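# Tie a tight knot in a rope with two arms

## Task

Make a knot in the rope and pull it tight, so that it stays knotted and tight on its own once both grippers have let go.

## Robot and tools

ROBOT. Two arms, left_arm and right_arm, each ending in a two-finger gripper that carries a wrist camera. Base poses in the scene frame: left_arm (+0.029, +0.317, 0) m, quat_wxyz (+1.000, 0, 0, +0.011); right_arm (+0.022, -0.253, 0) m, quat_wxyz (+1.000, 0, 0, -0.019). A two-camera stand sits behind the arms. A loose object, such as the rope, may get an occasional small shove from outside.

FRAMES. Scene frame: origin at table-top height, halfway between the two nominal bases, +z up, +x out over the table, left_arm toward +y. Arm names do not match image left and right. Each arm reports its hand pose, velocities and targets in its own base frame, and its offsets use that base's axes. Fixed cameras and the table use the scene frame. Gripper axes: fingers point along +z and close along y. end_effector_position is the spot between the pads, about 1 cm behind the tips. Reported poses may be a few cm off, more at long reach.

execute_actions(actions, cameras). actions is a list of actions. Each action is a table of up to 15 rows, one row per 1/30 s step; a short table repeats its final row to fill 15 steps. Every row has 14 numbers in [-1, 1]: left_arm dx, dy, dz, rx, ry, rz, opening, then right_arm in the same order, always both arms. The six pose numbers are an offset, not a pose: measured from that arm's Hand target as it stood when the action began, along its own base axes. All rows of one action count from that same start, but the next action or call starts from the new Hand target, so repeating an offset keeps moving the arm. Scale: 1.0 = 0.6 m or 180 degrees; rx, ry, rz form one rotation vector, turning about the Hand target position. A translation longer than 1.0 is shortened along its direction. opening is absolute: +1 fully open (0.094 m), -1 closed. Sending 0 for all six pose numbers re-requests the current Hand target; keep an arm's gripper as it is by resending its present opening (0 is a real command). cameras: list of names, ["all"], or []; if omitted or null, an empty actions list returns all images, otherwise none. A wrong camera name makes the call invalid. An empty actions list shows the full state.

move(target, speed, blend, opening_speed, grip_force, blocking, cameras). target: one 14-number row laid out as above, or a list of up to 15 such rows; every row is an offset from the Hand targets at the move's start, not from the previous row. Each gripper travels a straight path; all arms finish together, in 0.5 s to 10 s (longer paths are cut off at 10 s). speed: top path speed in m/s, 0.002 to 2.9, default 0.25, rotation up to twice that in rad/s; one value or one per row. blend: corner rounding in m for a list, one value or one per row; 0 (default) stops at each row. opening_speed: rate of the commanded opening per second on the -1..+1 scale, at least 0.2. grip_force: per-pad force limit in N, 10 to 50, one value or one per arm; it persists. Lower forces close slowly (about 4 s at 40, 8 s at 20, 16 s at 10). blocking=false returns after about 0.5 s while the move continues. First-row openings are sent at the start; later rows' openings are applied once everything has come to rest there. Paths do not avoid obstacles or the other arm; faster moves lag, stray and hit harder. Keep paths away from an arm's own base. The result adds a "move:" line: done (within 10 mm and 2 degrees), off_target, moving, held, fault, plus limits=paced (pose clipped) or limits=held (steps withheld).

wait(seconds 0 to 10, cameras): arms hold their last command; a running move continues and an ending move returns it early. stop(cameras): brakes the current move; fingers keep moving unless opening_speed was set. zoom_image(camera, region): camera one of cam_high, cam_low, cam_left_wrist, cam_right_wrist; region [x0, y0, x1, y1] in pixels of that camera's latest image, at most 504 wide and 504 high. finished_scene(scene): current scene number; ends it for good, and any later calls in that reply act in the next scene.

RESULTS. Hand target is the last commanded pose after clipping; the gripper often rests short of it, and only a new command (even all zeros) asks again; then send the remaining gap as an offset. Orientation is clipped each step to within 40 degrees of the measured one. Tool commands lists current gripper commands. grip_measured uses the opening scale and reads up to about 2.5 mm wide when empty; Joint positions end with the opening in m. grip_effort_nm is gripper motor effort (negative = closing), not pad force. Joint torques are whole drive outputs incl. weight. Joint velocities may read within noise. execute_actions also lists end_effector_position at some steps. Joint ranges (rad): waist -2.618 to 3.054, shoulder 0.000 to 3.142, elbow 0.000 to 3.142 (straight 2.901), wrist pitch -1.571 to 1.571, wrist yaw -1.571 to 1.571, wrist roll -2.094 to 2.094. Cameras are 896x504; calibration may be slightly off.

AVOID. Rope leaving the table, or any part of it sinking more than a finger width under the table top. Arms or grippers touching each other, or a gripper closing on the other's fingers. Fast hits, hard pushes on the table or fixtures, dropping or releasing rope while it moves, wrist camera cables snagging. An arm pushing against something keeps pushing until commanded back past the gripper. Motors heat from loads, stretched reach or unreachable poses: MOTOR HOT at 75 °C, a fault that folds the arm at 90 °C, collapse at 100 °C.

Each tool is called after "Call:" by a JSON object that holds its "api" and its "payload", one argument or row to a line.

## Session

Call:
{"api": "execute_actions", "payload": {
  "actions": []
}}

Scene clock: 0.00 s.
left_arm: end_effector_position=(+0.4058, +0.0146, +0.1067) grip_measured=+1.000 grip_effort_nm=n/a end_effector_quat_wxyz=(+0.605, -0.032, +0.795, +0.022) | right_arm: end_effector_position=(+0.4020, -0.0114, +0.1244) grip_measured=+1.000 grip_effort_nm=n/a end_effector_quat_wxyz=(+0.614, +0.058, +0.785, -0.051)
Joint positions: left_arm=[0.001 1.585 0.367 0.947 -0.073 -0.023 0.094] | right_arm=[0.066 1.511 0.373 0.889 0.216 0.045 0.094]
Joint velocities: within noise
Joint torques (N m): no reading
Motor temperatures (°C): left_arm=[30 31 32 30 31 28 32] | right_arm=[30 31 33 32 28 30 29]
Heat: left arm: 32 °C; right arm: 33 °C.
Hand target: left_arm +0.4064, +0.0147, +0.1080; +0.606, -0.032, +0.795, +0.023 | right_arm +0.4035, -0.0115, +0.1294; +0.619, +0.059, +0.781, -0.051
Tool commands: left_gripper/opening=+1.0 right_gripper/opening=+1.0
camera_calibration:
cam_left_wrist: T_world_to_cam=[[0.141787, -0.989132, 0.0389049, -0.0410194], [-0.650725, -0.122751, -0.749326, 0.381721], [0.745958, 0.0809284, -0.661057, -0.111317], [0, 0, 0, 1]] pos_world=[0.337249, 0.0152916, 0.214042]
cam_right_wrist: T_world_to_cam=[[-0.106011, -0.993937, 0.0291778, 0.033872], [-0.651174, 0.0472171, -0.757458, 0.392359], [0.751488, -0.0992989, -0.652232, -0.103467], [0, 0, 0, 1]] pos_world=[0.336839, 0.00486635, 0.228722]

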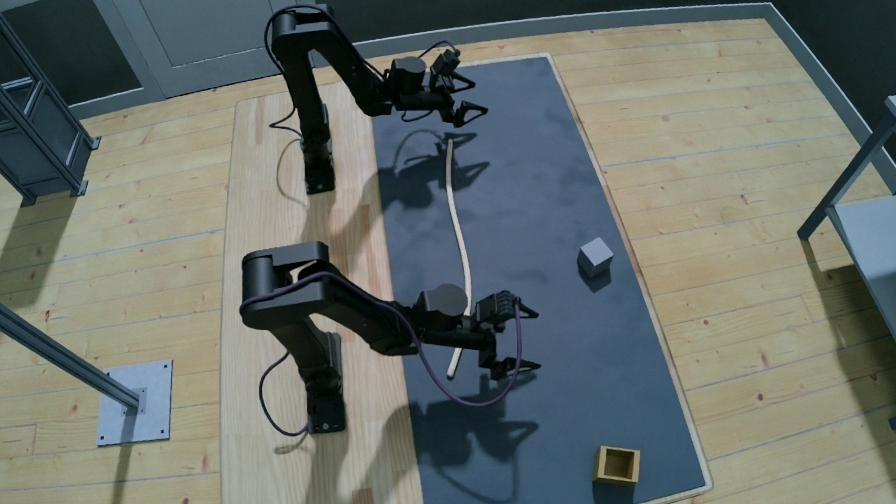

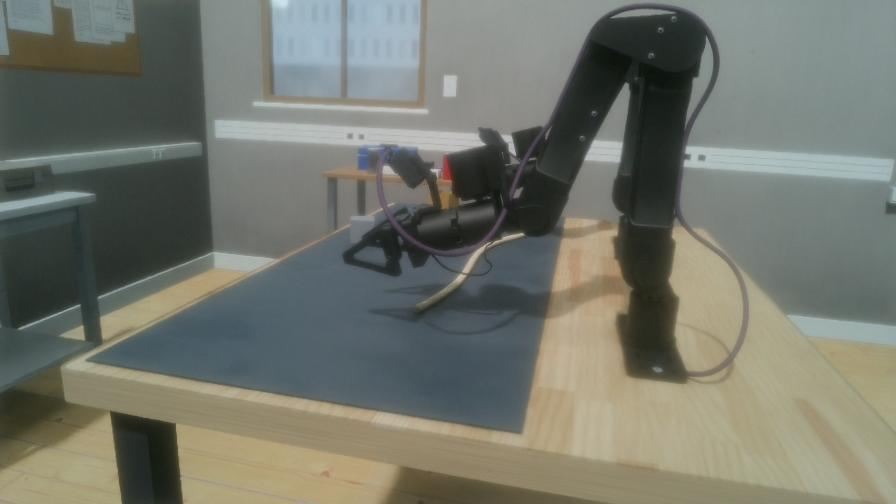

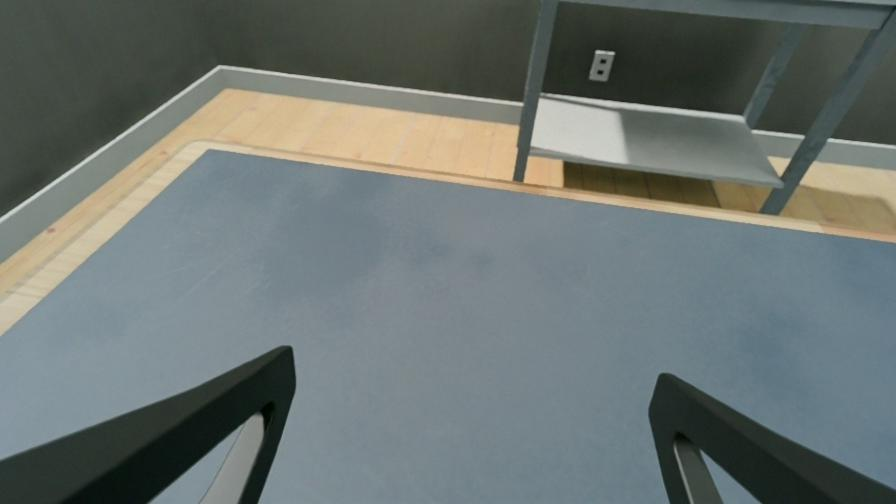

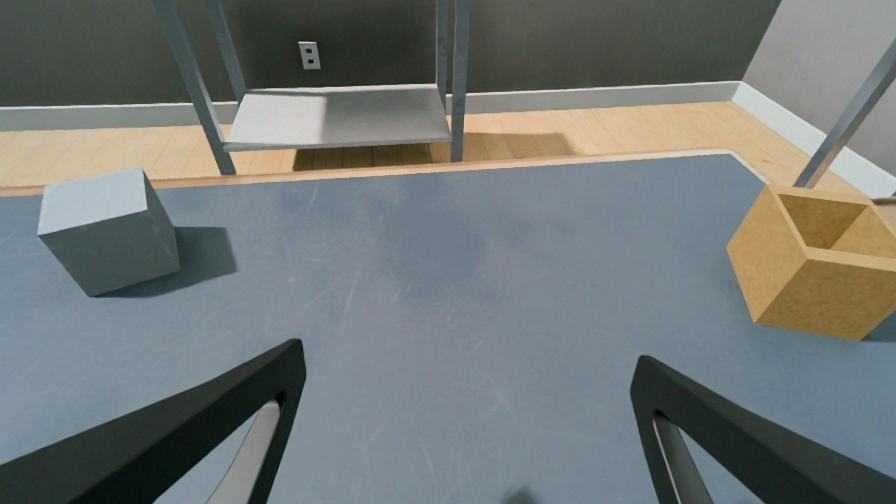

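Call:
{"api": "move", "payload": {
  "target": [
    [0,0,0.1,0.322,0.322,-0.42,0,-0.1,0,0.1,0,0.417,0,0],
    [-0.092,-0.05,0.02,0.322,0.322,-0.42,0,-0.15,0,0.1,0,0.417,0,0]
  ],
  "cameras": ["all"]
}}

Scene clock: 93.70 s.
left_arm: end_effector_position=(+0.3524, -0.0151, +0.1160) grip_measured=+0.001 grip_effort_nm=-0.07 end_effector_quat_wxyz=(+0.018, +0.699, +0.715, +0.024) | right_arm: end_effector_position=(+0.3150, -0.0118, +0.1850) grip_measured=+0.001 grip_effort_nm=-0.06 end_effector_quat_wxyz=(+0.005, +0.010, +0.997, -0.079)
Joint positions: left_arm=[-0.052 1.824 1.552 -1.24 -0.013 1.496 0.047] | right_arm=[0.05 1.754 1.735 -1.551 0.158 0.07 0.047]
Joint torques (N m): left_arm=[0.01 -9.4 4.74 0.33 0.01 0] | right_arm=[-0.14 -9.98 4.85 0.49 0.04 0.08]
Motor temperatures (°C): left_arm=[30 33 34 36 31 28 32] | right_arm=[30 33 36 40 28 30 28]
Heat: left arm: 36 °C; right arm: 40 °C.
Hand target: left_arm +0.3512, -0.0153, +0.1199; +0.026, +0.698, +0.715, +0.028 | right_arm +0.3135, -0.0115, +0.1893; +0.015, +0.016, +0.997, -0.077
Off the commanded pose: left_arm 0.004 m, 1 deg | right_arm 0.005 m, 1 deg.
move: done
camera_calibration:
cam_left_wrist: T_world_to_cam=[[-0.990938, -0.0744084, -0.11183, 0.367262], [-0.116339, 0.891584, 0.437657, 0.0396256], [0.0671403, 0.446701, -0.89216, 0.208603], [0, 0, 0, 1]] pos_world=[0.354538, -0.101185, 0.209836]
cam_right_wrist: T_world_to_cam=[[0.0107017, -0.993277, 0.115265, -0.0301426], [-0.896044, 0.0416391, 0.442009, 0.23673], [-0.443837, -0.108013, -0.889574, 0.42173], [0, 0, 0, 1]] pos_world=[0.399622, 0.00575518, 0.273998]

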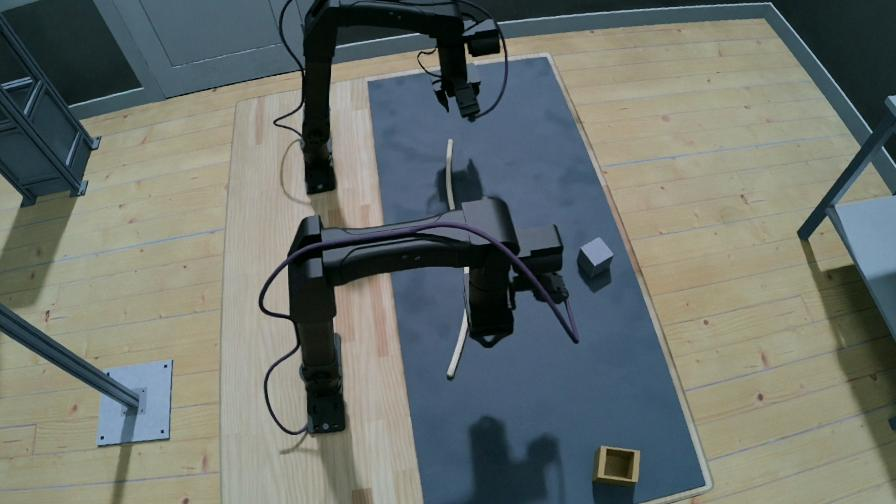

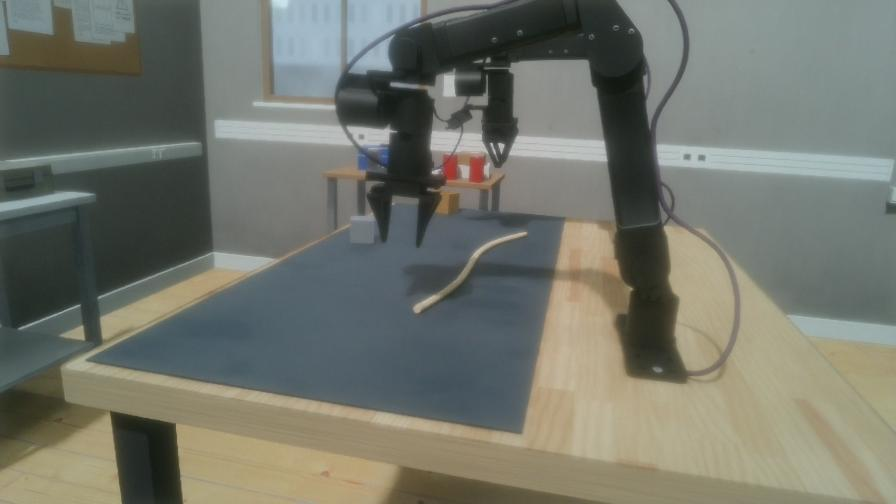

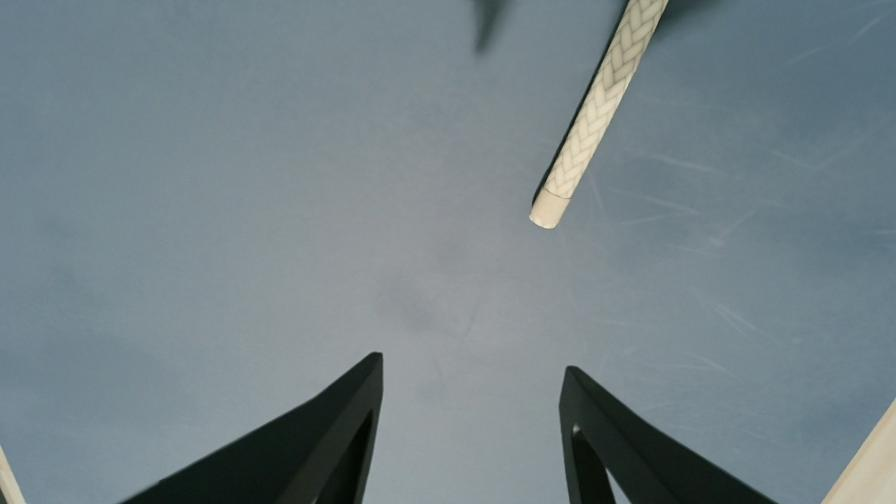

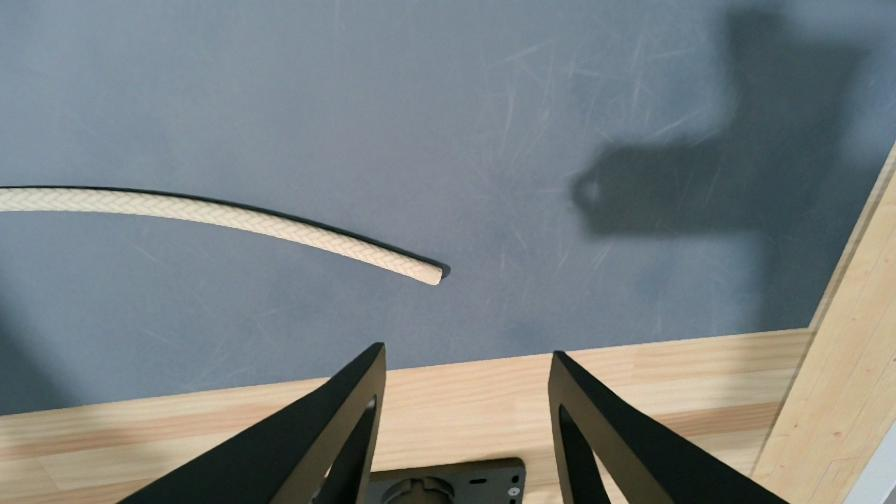

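Call:
{"api": "move", "payload": {
  "target": [
    [-0.05,-0.053,-0.1,0,0,0,0,0,0,0,0,0,0,0],
    [-0.05,-0.053,-0.17,0,0,0,0,0,0,0,0,0,0,0]
  ],
  "speed": [0.2,0.06],
  "cameras": ["cam_left_wrist","cam_low"]
}}

Call:
{"api": "move", "payload": {
  "target": [0,0,0,0,0,0,-0.95,0,0,0,0,0,0,0],
  "opening_speed": 0.8,
  "cameras": ["cam_left_wrist"]
}}

Scene clock: 114.87 s.
left_arm: end_effector_position=(+0.3238, -0.0463, +0.0246) grip_measured=+0.001 grip_effort_nm=-0.07 end_effector_quat_wxyz=(+0.030, +0.699, +0.714, +0.034) | right_arm: end_effector_position=(+0.3150, -0.0118, +0.1850) grip_measured=+0.001 grip_effort_nm=-0.05 end_effector_quat_wxyz=(+0.005, +0.010, +0.997, -0.079)
Joint positions: left_arm=[-0.157 1.779 1.12 -0.822 -0.021 1.393 0.047] | right_arm=[0.05 1.754 1.735 -1.551 0.158 0.07 0.047]
Joint torques (N m): left_arm=[-0.1 -6.17 4.51 0.47 0.01 -0.04] | right_arm=[-0.13 -10 4.83 0.49 0.05 0.09]
Heat: left arm: 36 °C; right arm: 38 °C.
Hand target: left_arm +0.3212, -0.0471, +0.0179; +0.026, +0.698, +0.715, +0.029 | right_arm +0.3135, -0.0115, +0.1893; +0.015, +0.016, +0.997, -0.077
Off the commanded pose: left_arm 0.007 m, 1 deg | right_arm 0.005 m, 1 deg.
move: done
camera_calibration:
cam_left_wrist: T_world_to_cam=[[-0.98702, -0.0731773, -0.14296, 0.325838], [-0.128663, 0.893039, 0.431192, 0.108413], [0.0961152, 0.443989, -0.890862, 0.133342], [0, 0, 0, 1]] pos_world=[0.322741, -0.132176, 0.118624]
Images, in order (width x height): cam_low 896x504, cam_left_wrist 896x504.

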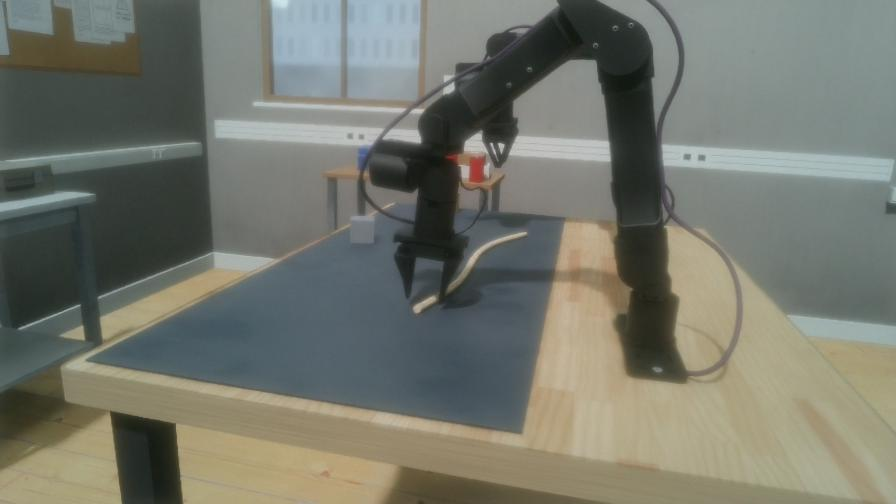

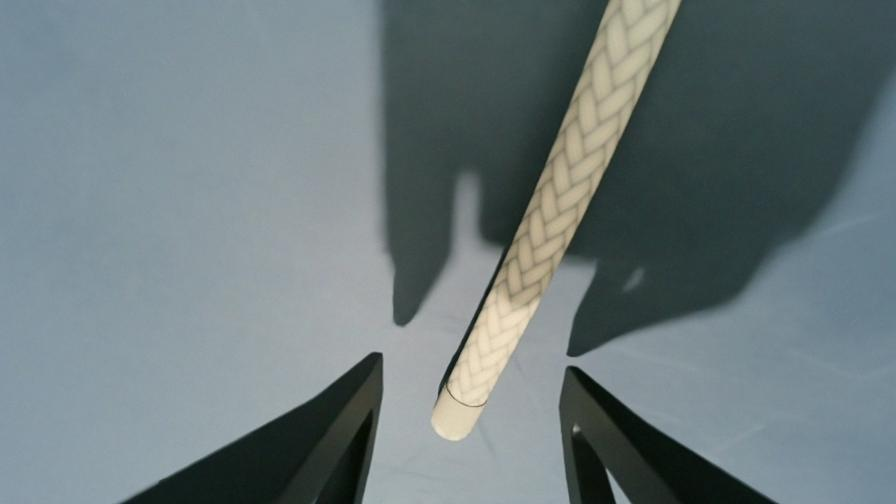

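Scene clock: 116.27 s.
left_arm: end_effector_position=(+0.3240, -0.0463, +0.0246) grip_measured=-0.948 grip_effort_nm=-0.07 end_effector_quat_wxyz=(+0.030, +0.698, +0.714, +0.034) | right_arm: end_effector_position=(+0.3150, -0.0118, +0.1850) grip_measured=+0.001 grip_effort_nm=-0.06 end_effector_quat_wxyz=(+0.005, +0.010, +0.997, -0.079)
Joint positions: left_arm=[-0.157 1.779 1.12 -0.822 -0.021 1.393 0.002] | right_arm=[0.05 1.754 1.735 -1.551 0.158 0.07 0.047]
Joint torques (N m): left_arm=[-0.13 -6.13 4.59 0.43 -0.01 -0.05] | right_arm=[-0.17 -10.04 4.86 0.47 0.05 0.09]
Heat: left arm: 36 °C; right arm: 38 °C.
Hand target: left_arm +0.3212, -0.0471, +0.0179; +0.026, +0.698, +0.715, +0.029 | right_arm +0.3135, -0.0115, +0.1893; +0.015, +0.016, +0.997, -0.077
Off the commanded pose: left_arm 0.007 m, 1 deg | right_arm 0.005 m, 1 deg.
move: done
camera_calibration:
cam_left_wrist: T_world_to_cam=[[-0.986878, -0.0736175, -0.143709, 0.326033], [-0.129373, 0.893053, 0.430952, 0.108655], [0.0966139, 0.443889, -0.890858, 0.133237], [0, 0, 0, 1]] pos_world=[0.322939, -0.132176, 0.118724]
Images, in order (width x height): cam_left_wrist 896x504.

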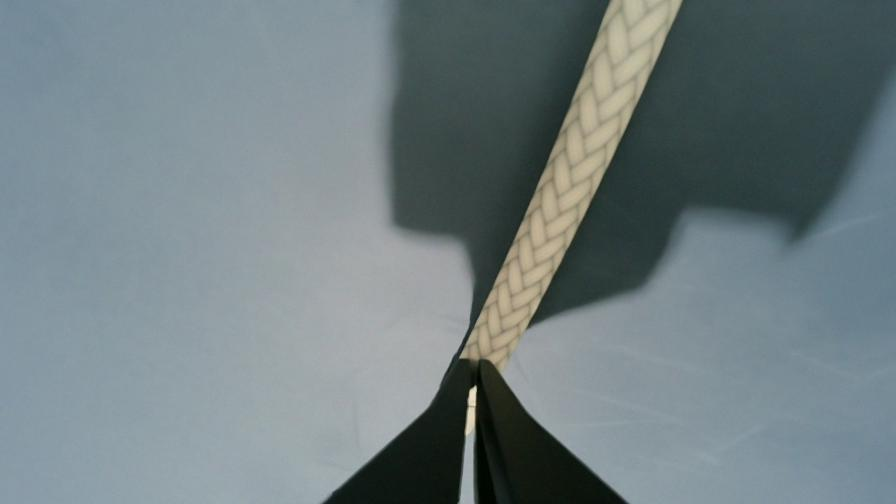

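Call:
{"api": "move", "payload": {
  "target": [
    [0,0,0,0,0,0,0.0,0,0,0,0,0,0,0],
    [-0.005,0,-0.028,0,0,0,0,0,0,0,0,0,0,0],
    [-0.005,0,-0.028,0,0,0,-0.95,0,0,0,0,0,0,0]
  ],
  "speed": 0.05,
  "opening_speed": 0.8,
  "cameras": ["cam_left_wrist"]
}}

Scene clock: 126.57 s.
left_arm: end_effector_position=(+0.3224, -0.0455, +0.0123) grip_measured=-0.805 grip_effort_nm=-0.97 end_effector_quat_wxyz=(+0.032, +0.698, +0.715, +0.037) | right_arm: end_effector_position=(+0.3150, -0.0118, +0.1850) grip_measured=+0.001 grip_effort_nm=-0.06 end_effector_quat_wxyz=(+0.005, +0.010, +0.997, -0.079)
Joint positions: left_arm=[-0.157 1.79 1.078 -0.765 -0.024 1.392 0.009] | right_arm=[0.05 1.754 1.735 -1.551 0.158 0.07 0.047]
Joint torques (N m): left_arm=[-0.28 -5.35 3.7 0.55 0.04 -0.06] | right_arm=[-0.14 -9.99 4.7 0.48 0.05 0.09]
Heat: left arm: 36 °C; right arm: 37 °C.
Hand target: left_arm +0.3181, -0.0471, +0.0011; +0.026, +0.698, +0.715, +0.028 | right_arm +0.3135, -0.0115, +0.1893; +0.015, +0.016, +0.997, -0.077
Off the commanded pose: left_arm 0.012 m, 1 deg | right_arm 0.005 m, 1 deg.
move: off_target (left_arm); target 3's new opening was sent with left_arm's hand 0.012 m and 1 deg from that target
camera_calibration:
cam_left_wrist: T_world_to_cam=[[-0.985979, -0.0747017, -0.149215, 0.322543], [-0.132975, 0.891955, 0.432128, 0.114153], [0.100812, 0.445911, -0.889382, 0.120781], [0, 0, 0, 1]] pos_world=[0.321024, -0.131583, 0.10622]
Images, in order (width x height): cam_left_wrist 896x504.

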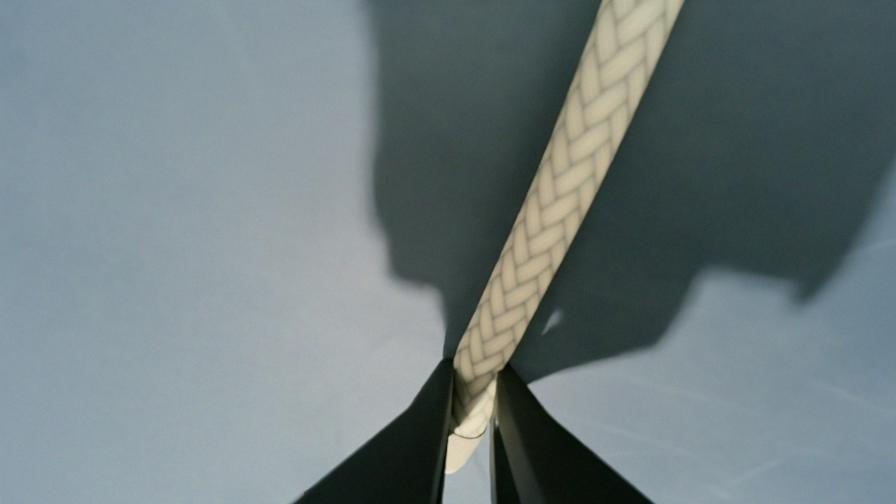

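Call:
{"api": "move", "payload": {
  "target": [
    [0,0,0.1,0,0,0,-0.95,0,-0.18,0,0,0,0,0],
    [-0.132,-0.092,0.15,0,0,0.1,-0.95,0,-0.18,0,0,0,0,0],
    [-0.155,-0.375,0.15,0,0,0.35,-0.95,0,-0.18,0,0,0,0,0],
    [-0.043,-0.595,0.133,0,0,0.55,-0.95,0,-0.18,0,0,0,0,0],
    [0.107,-0.632,0.133,0,0,0.75,-0.95,0,-0.18,0,0,0,0,0]
  ],
  "speed": 0.25,
  "blend": [0.03,0.04,0.04,0.04,0],
  "cameras": ["all"]
}}

Scene clock: 153.17 s.
left_arm: end_effector_position=(+0.3780, -0.4252, +0.0899) grip_measured=-0.808 grip_effort_nm=-1.02 end_effector_quat_wxyz=(+0.044, -0.386, +0.909, -0.150) | right_arm: end_effector_position=(+0.3029, -0.1178, +0.1874) grip_measured=+0.001 grip_effort_nm=-0.06 end_effector_quat_wxyz=(+0.000, +0.017, +0.997, -0.077)
Joint positions: left_arm=[-0.841 2.696 2.845 -1.406 0.014 -1.647 0.009] | right_arm=[-0.292 1.754 1.744 -1.519 0.147 -0.262 0.047]
Joint torques (N m): left_arm=[0.21 -11.25 7.12 0.73 -0.09 -0.03] | right_arm=[-0.16 -6.69 7.98 0.69 -0.02 -0.07]
Heat: left arm: 35 °C; right arm: 36 °C.
Hand target: left_arm +0.3824, -0.4263, +0.0810; -0.016, -0.394, +0.918, +0.034 | right_arm +0.3135, -0.1196, +0.1894; +0.015, +0.016, +0.997, -0.077
Off the commanded pose: left_arm 0.010 m, 22 deg | right_arm 0.011 m, 2 deg.
elbow stopped short (left arm): the move would have taken joint 3 (elbow) straighter than the controller allows.
move: off_target (left_arm, right_arm)
camera_calibration:
cam_left_wrist: T_world_to_cam=[[0.733465, -0.630155, 0.254819, -0.561879], [-0.66381, -0.583399, 0.467977, -0.00319976], [-0.146237, -0.512396, -0.846206, 0.0355344], [0, 0, 0, 1]] pos_world=[0.415191, -0.33773, 0.174745]
cam_right_wrist: T_world_to_cam=[[-0.00198773, -0.993917, 0.110112, -0.130799], [-0.891654, 0.0516107, 0.449765, 0.227592], [-0.452712, -0.0972876, -0.886333, 0.410306], [0, 0, 0, 1]] pos_world=[0.388424, -0.101832, 0.275707]

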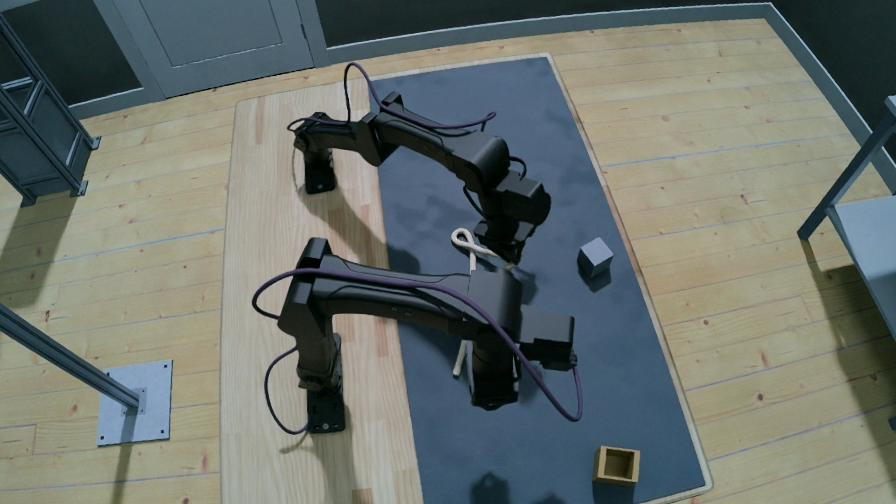

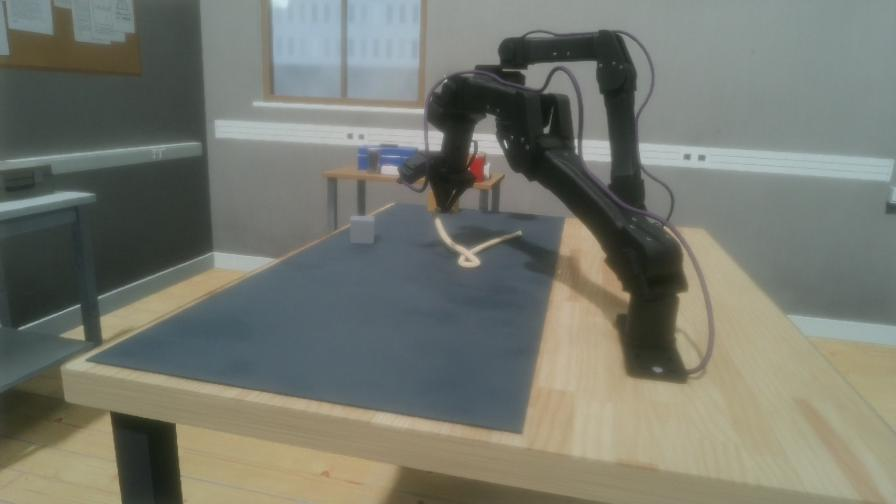

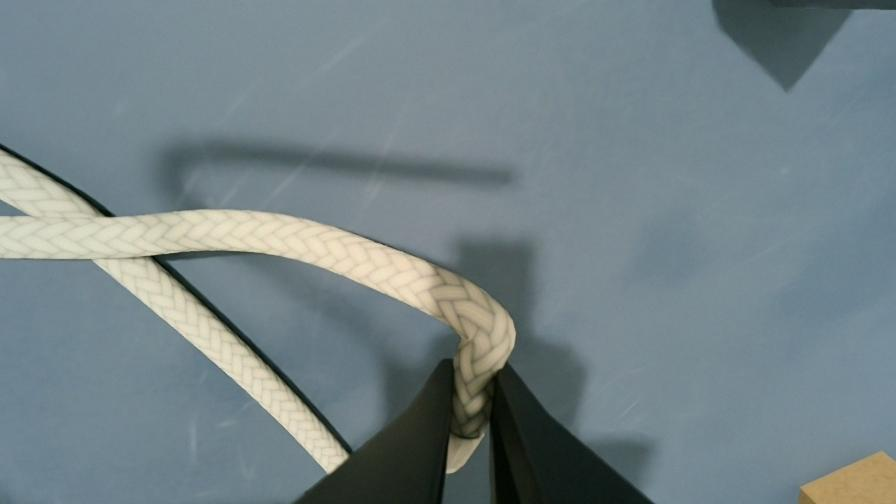

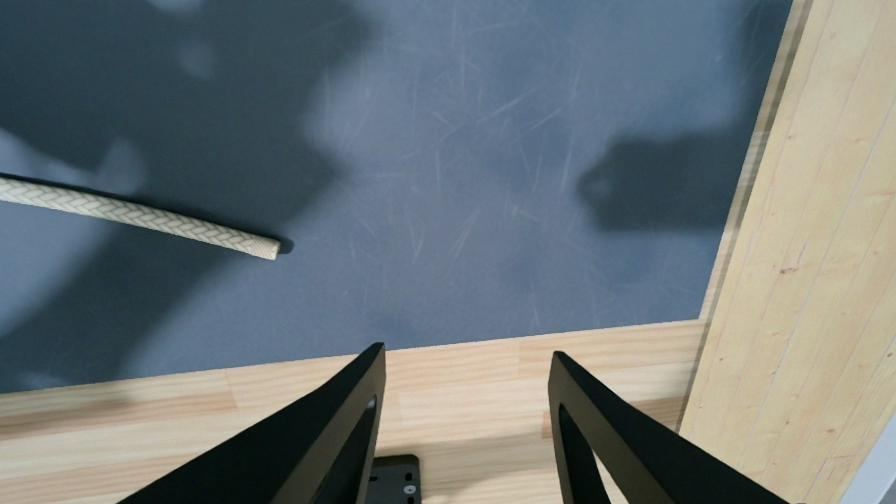

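Call:
{"api": "move", "payload": {
  "target": [
    [-0.05,0.06,-0.09,0,0,0,-0.95,0,0,0,0,0,0,0],
    [-0.05,0.06,-0.11,0,0,0,-0.4,0,0,0,0,0,0,0],
    [-0.04,0.06,0.08,0,0,0,-0.3,0,0,0,0,0,0,0],
    [-0.2,0.35,0.12,0,0,-0.3,-0.3,0,0,0,0,0,0,0]
  ],
  "speed": [0.15,0.08,0.15,0.3],
  "opening_speed": 1,
  "cameras": ["all"]
}}

Scene clock: 171.67 s.
left_arm: end_effector_position=(+0.2629, -0.2226, +0.1474) grip_measured=-0.302 grip_effort_nm=0.10 end_effector_quat_wxyz=(-0.007, +0.066, +0.997, +0.035) | right_arm: end_effector_position=(+0.3029, -0.1178, +0.1874) grip_measured=+0.001 grip_effort_nm=-0.06 end_effector_quat_wxyz=(+0.000, +0.017, +0.997, -0.077)
Joint positions: left_arm=[-0.73 1.91 1.788 -1.504 -0.047 -0.598 0.033] | right_arm=[-0.292 1.754 1.744 -1.519 0.147 -0.262 0.047]
Joint torques (N m): left_arm=[0.35 -10.13 4.38 0.01 -0.22 0.06] | right_arm=[-0.09 -6.74 7.98 0.71 -0.01 -0.05]
Motor temperatures (°C): left_arm=[30 38 34 32 31 28 33] | right_arm=[30 34 34 36 28 30 28]
Heat: left arm: 38 °C; right arm: 36 °C.
Hand target: left_arm +0.2625, -0.2162, +0.1529; +0.001, +0.066, +0.997, +0.038 | right_arm +0.3135, -0.1196, +0.1894; +0.015, +0.016, +0.997, -0.077
Off the commanded pose: left_arm 0.008 m, 1 deg | right_arm 0.011 m, 2 deg.
elbow stopped short (left arm): the move would have taken joint 3 (elbow) straighter than the controller allows.
move: off_target (right_arm); target 2's new opening was sent with left_arm's hand 0.011 m and 8 deg from that target; target 3's new opening was sent with left_arm's hand 0.011 m and 18 deg from that target
camera_calibration:
cam_left_wrist: T_world_to_cam=[[-0.0817292, -0.989097, -0.122503, -0.174461], [-0.894766, 0.0186782, 0.446145, 0.209576], [-0.438993, 0.146074, -0.886537, 0.400657], [0, 0, 0, 1]] pos_world=[0.349148, -0.234999, 0.240324]
cam_right_wrist: T_world_to_cam=[[-0.00198773, -0.993917, 0.110112, -0.130799], [-0.891654, 0.0516107, 0.449765, 0.227592], [-0.452712, -0.0972876, -0.886333, 0.410306], [0, 0, 0, 1]] pos_world=[0.388424, -0.101832, 0.275707]

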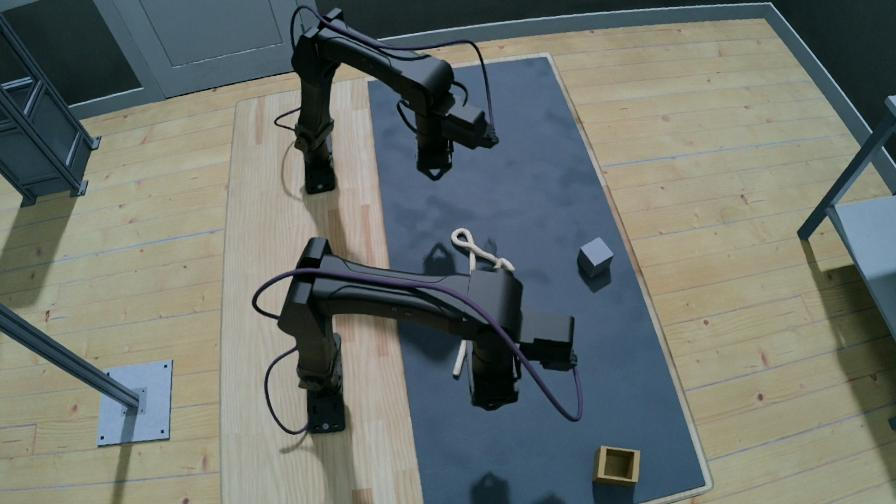

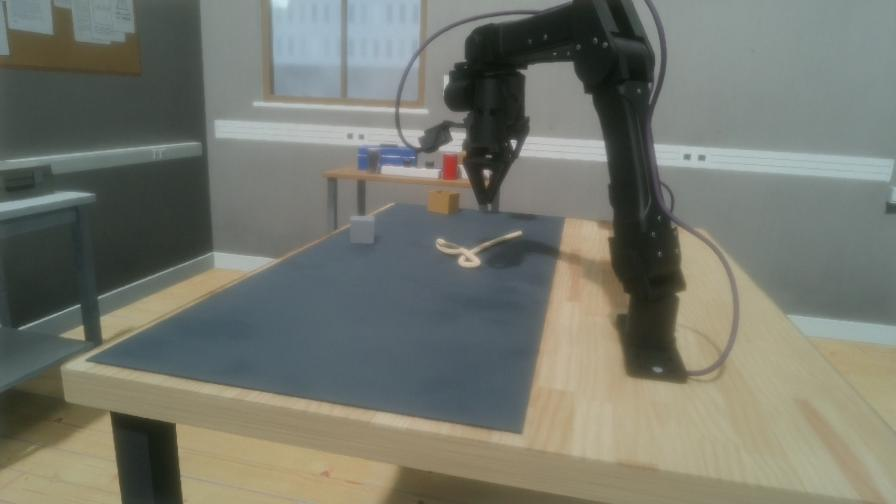

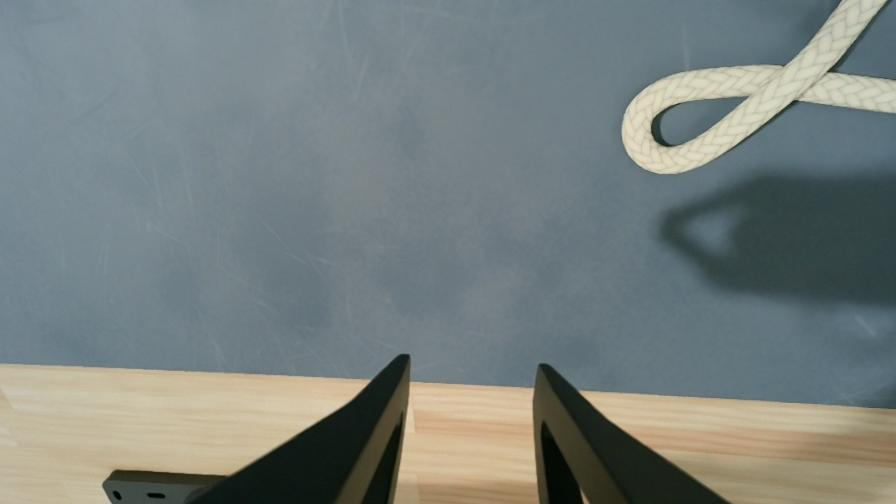

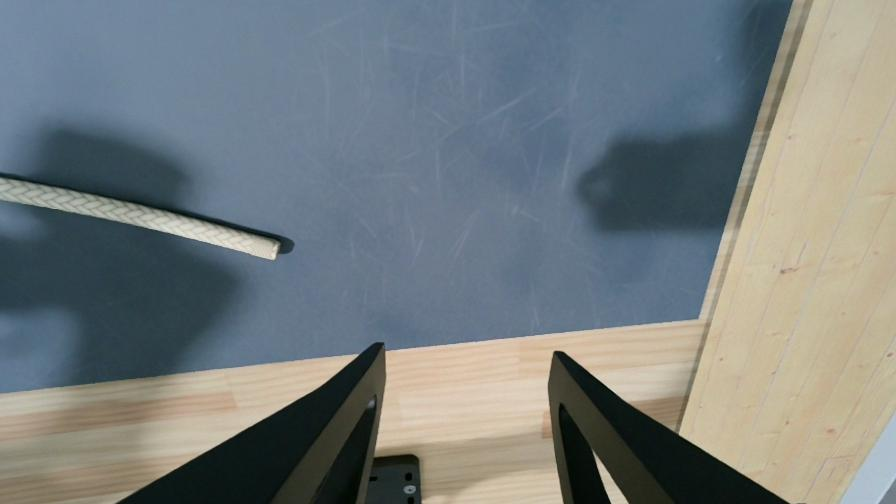

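Call:
{"api": "zoom_image", "payload": {
  "camera": "cam_high",
  "region": [420, 210, 560, 290]
}}

Scaled by 3.600 from the camera's 896x504 image, which has a finer 1280x720 frame.

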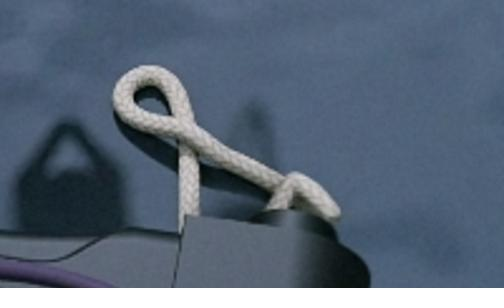

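Call:
{"api": "move", "payload": {
  "target": [
    [0,0,0,0,0,0,-0.3,0.13,0.37,0,0,0,0,0]
  ],
  "cameras": ["cam_high","cam_right_wrist"]
}}

Scene clock: 199.83 s.
left_arm: end_effector_position=(+0.2629, -0.2226, +0.1474) grip_measured=-0.302 grip_effort_nm=0.09 end_effector_quat_wxyz=(-0.007, +0.067, +0.997, +0.035) | right_arm: end_effector_position=(+0.3883, +0.1044, +0.1869) grip_measured=+0.001 grip_effort_nm=-0.06 end_effector_quat_wxyz=(+0.070, +0.004, +0.996, -0.055)
Joint positions: left_arm=[-0.73 1.91 1.788 -1.504 -0.047 -0.598 0.033] | right_arm=[0.327 2.034 2.114 -1.554 0.15 0.328 0.047]
Joint torques (N m): left_arm=[0.38 -10.1 4.48 0 -0.23 0.05] | right_arm=[-0.32 -9.52 7.92 0.48 0.15 0.1]
Heat: left arm: 39 °C; right arm: 36 °C.
Hand target: left_arm +0.2625, -0.2163, +0.1529; +0.001, +0.066, +0.997, +0.038 | right_arm +0.3915, +0.1025, +0.1893; +0.015, +0.016, +0.997, -0.077
Off the commanded pose: left_arm 0.008 m, 1 deg | right_arm 0.005 m, 7 deg.
joint sent to its limit (right arm) — joint 4 (wrist pitch), lower limit. The joint targets are off in orientation, not in position.
move: off_target (right_arm)
camera_calibration:
cam_right_wrist: T_world_to_cam=[[0.0206384, -0.997215, 0.0716696, 0.0889204], [-0.946299, 0.00364891, 0.323273, 0.342406], [-0.322634, -0.0744927, -0.943588, 0.427998], [0, 0, 0, 1]] pos_world=[0.46027, 0.119306, 0.28679]
Images, in order (width x height): cam_high 896x504, cam_right_wrist 896x504.

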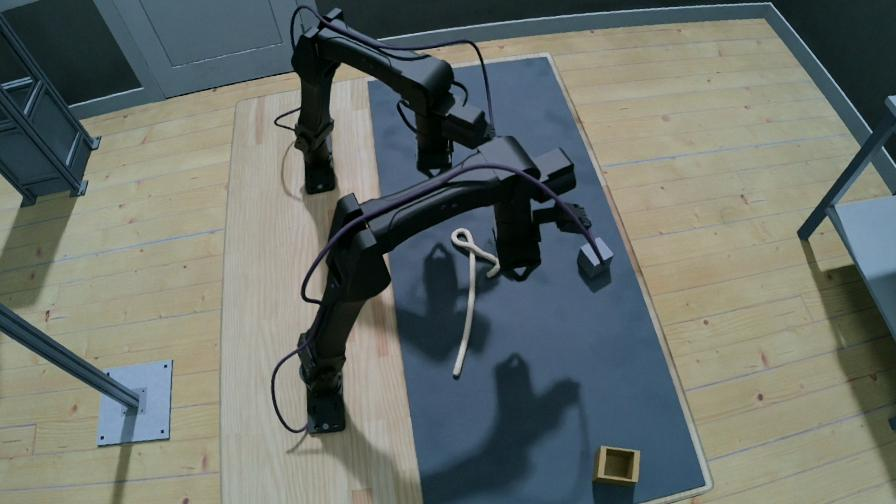

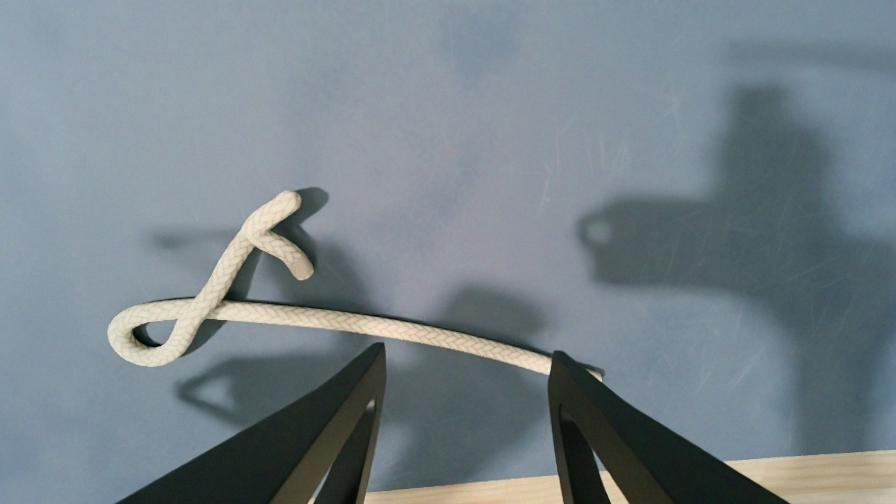

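Call:
{"api": "move", "payload": {
  "target": [
    [0,0,0,0,0,0,-0.45,-0.0575,0.161,-0.23,0,0,0,-0.3],
    [0,0,0,0,0,0,-0.45,-0.0575,0.161,-0.303,0,0,0,-0.3]
  ],
  "speed": [0.2,0.06],
  "cameras": ["all"]
}}

Scene clock: 234.87 s.
left_arm: end_effector_position=(+0.2629, -0.2226, +0.1474) grip_measured=-0.448 grip_effort_nm=-0.07 end_effector_quat_wxyz=(-0.007, +0.067, +0.997, +0.035) | right_arm: end_effector_position=(+0.3508, +0.1819, +0.0742) grip_measured=-0.299 grip_effort_nm=-0.06 end_effector_quat_wxyz=(+0.003, -0.005, +0.997, -0.081)
Joint positions: left_arm=[-0.73 1.91 1.788 -1.504 -0.047 -0.597 0.026] | right_arm=[0.54 2.141 1.827 -1.335 0.141 0.536 0.033]
Joint torques (N m): left_arm=[0.46 -10.24 4.53 -0.03 -0.22 0.06] | right_arm=[-0.32 -12.62 5.81 0.23 0.13 0]
Heat: left arm: 40 °C; right arm: 36 °C.
Hand target: left_arm +0.2625, -0.2163, +0.1529; +0.001, +0.066, +0.997, +0.038 | right_arm +0.3535, +0.1797, +0.0793; +0.010, -0.002, +0.997, -0.080 (not the last commanded pose)
Off the commanded pose: left_arm 0.008 m, 1 deg | right_arm 0.069 m, 3 deg.
move: held (right_arm; a check stopped the path); path passed 1 of 2 targets; limits=held
pose unreachable (right arm): on one or more control steps of this call, first in action 0 (counted from 0), this arm could not follow its commanded pose, so it was not sent that pose on those steps. It may still have moved: this result reports where it is.
cause: moving toward the commanded pose would bring a part of the arm too close to another arm (this arm's wrist (the part past joint 4) and the left arm's wrist (the part past joint 4), where that arm would come to rest).
camera_calibration:
cam_left_wrist: T_world_to_cam=[[-0.082394, -0.989041, -0.122509, -0.174313], [-0.894755, 0.0192773, 0.446142, 0.209715], [-0.438891, 0.146375, -0.886538, 0.400707], [0, 0, 0, 1]] pos_world=[0.349148, -0.235099, 0.240324]
cam_right_wrist: T_world_to_cam=[[0.0406902, -0.992132, 0.118403, 0.163585], [-0.893985, 0.0167742, 0.447782, 0.313163], [-0.446245, -0.124071, -0.886269, 0.363429], [0, 0, 0, 1]] pos_world=[0.435485, 0.202136, 0.162498]

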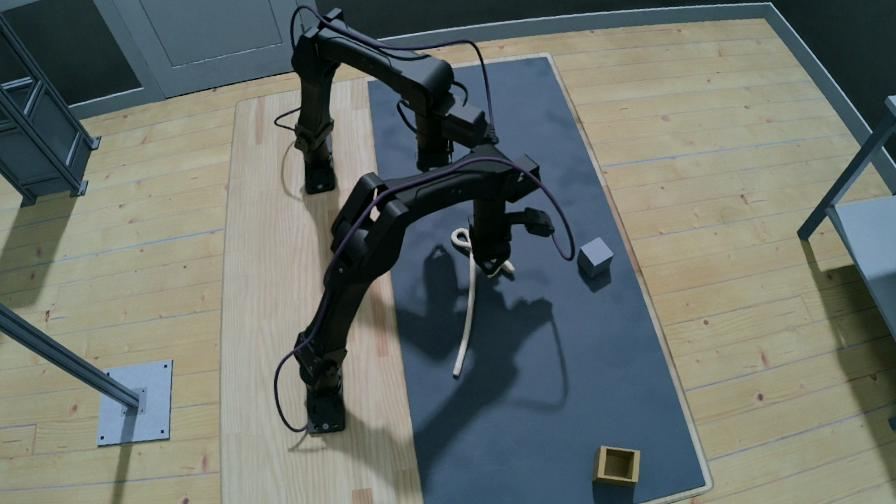

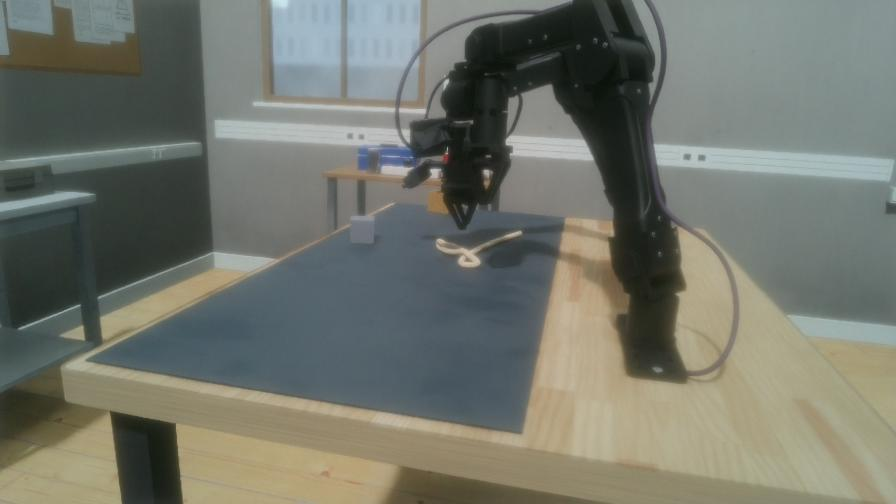

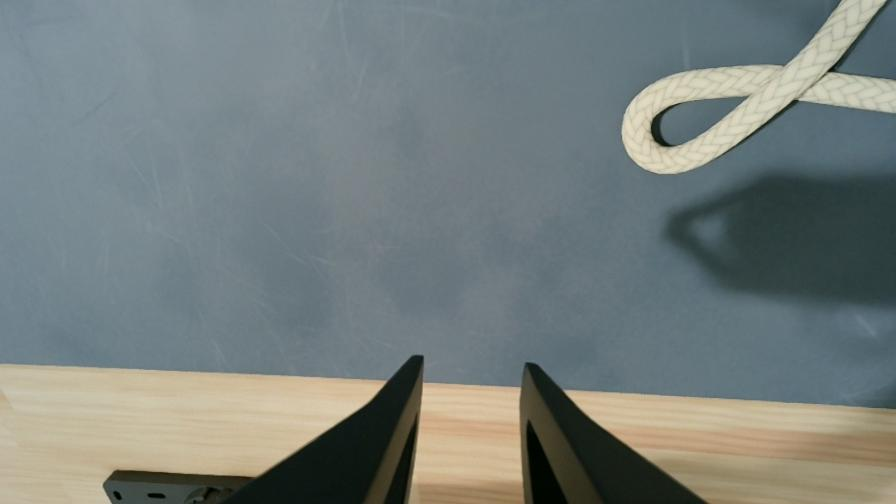

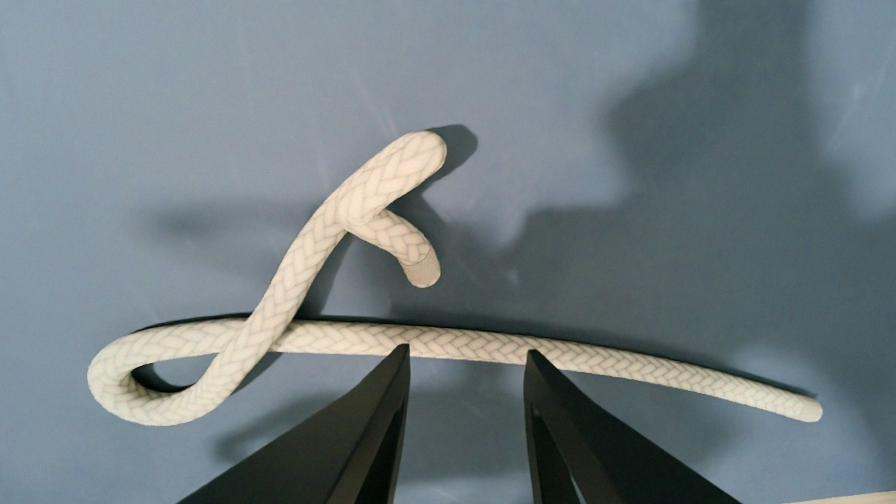

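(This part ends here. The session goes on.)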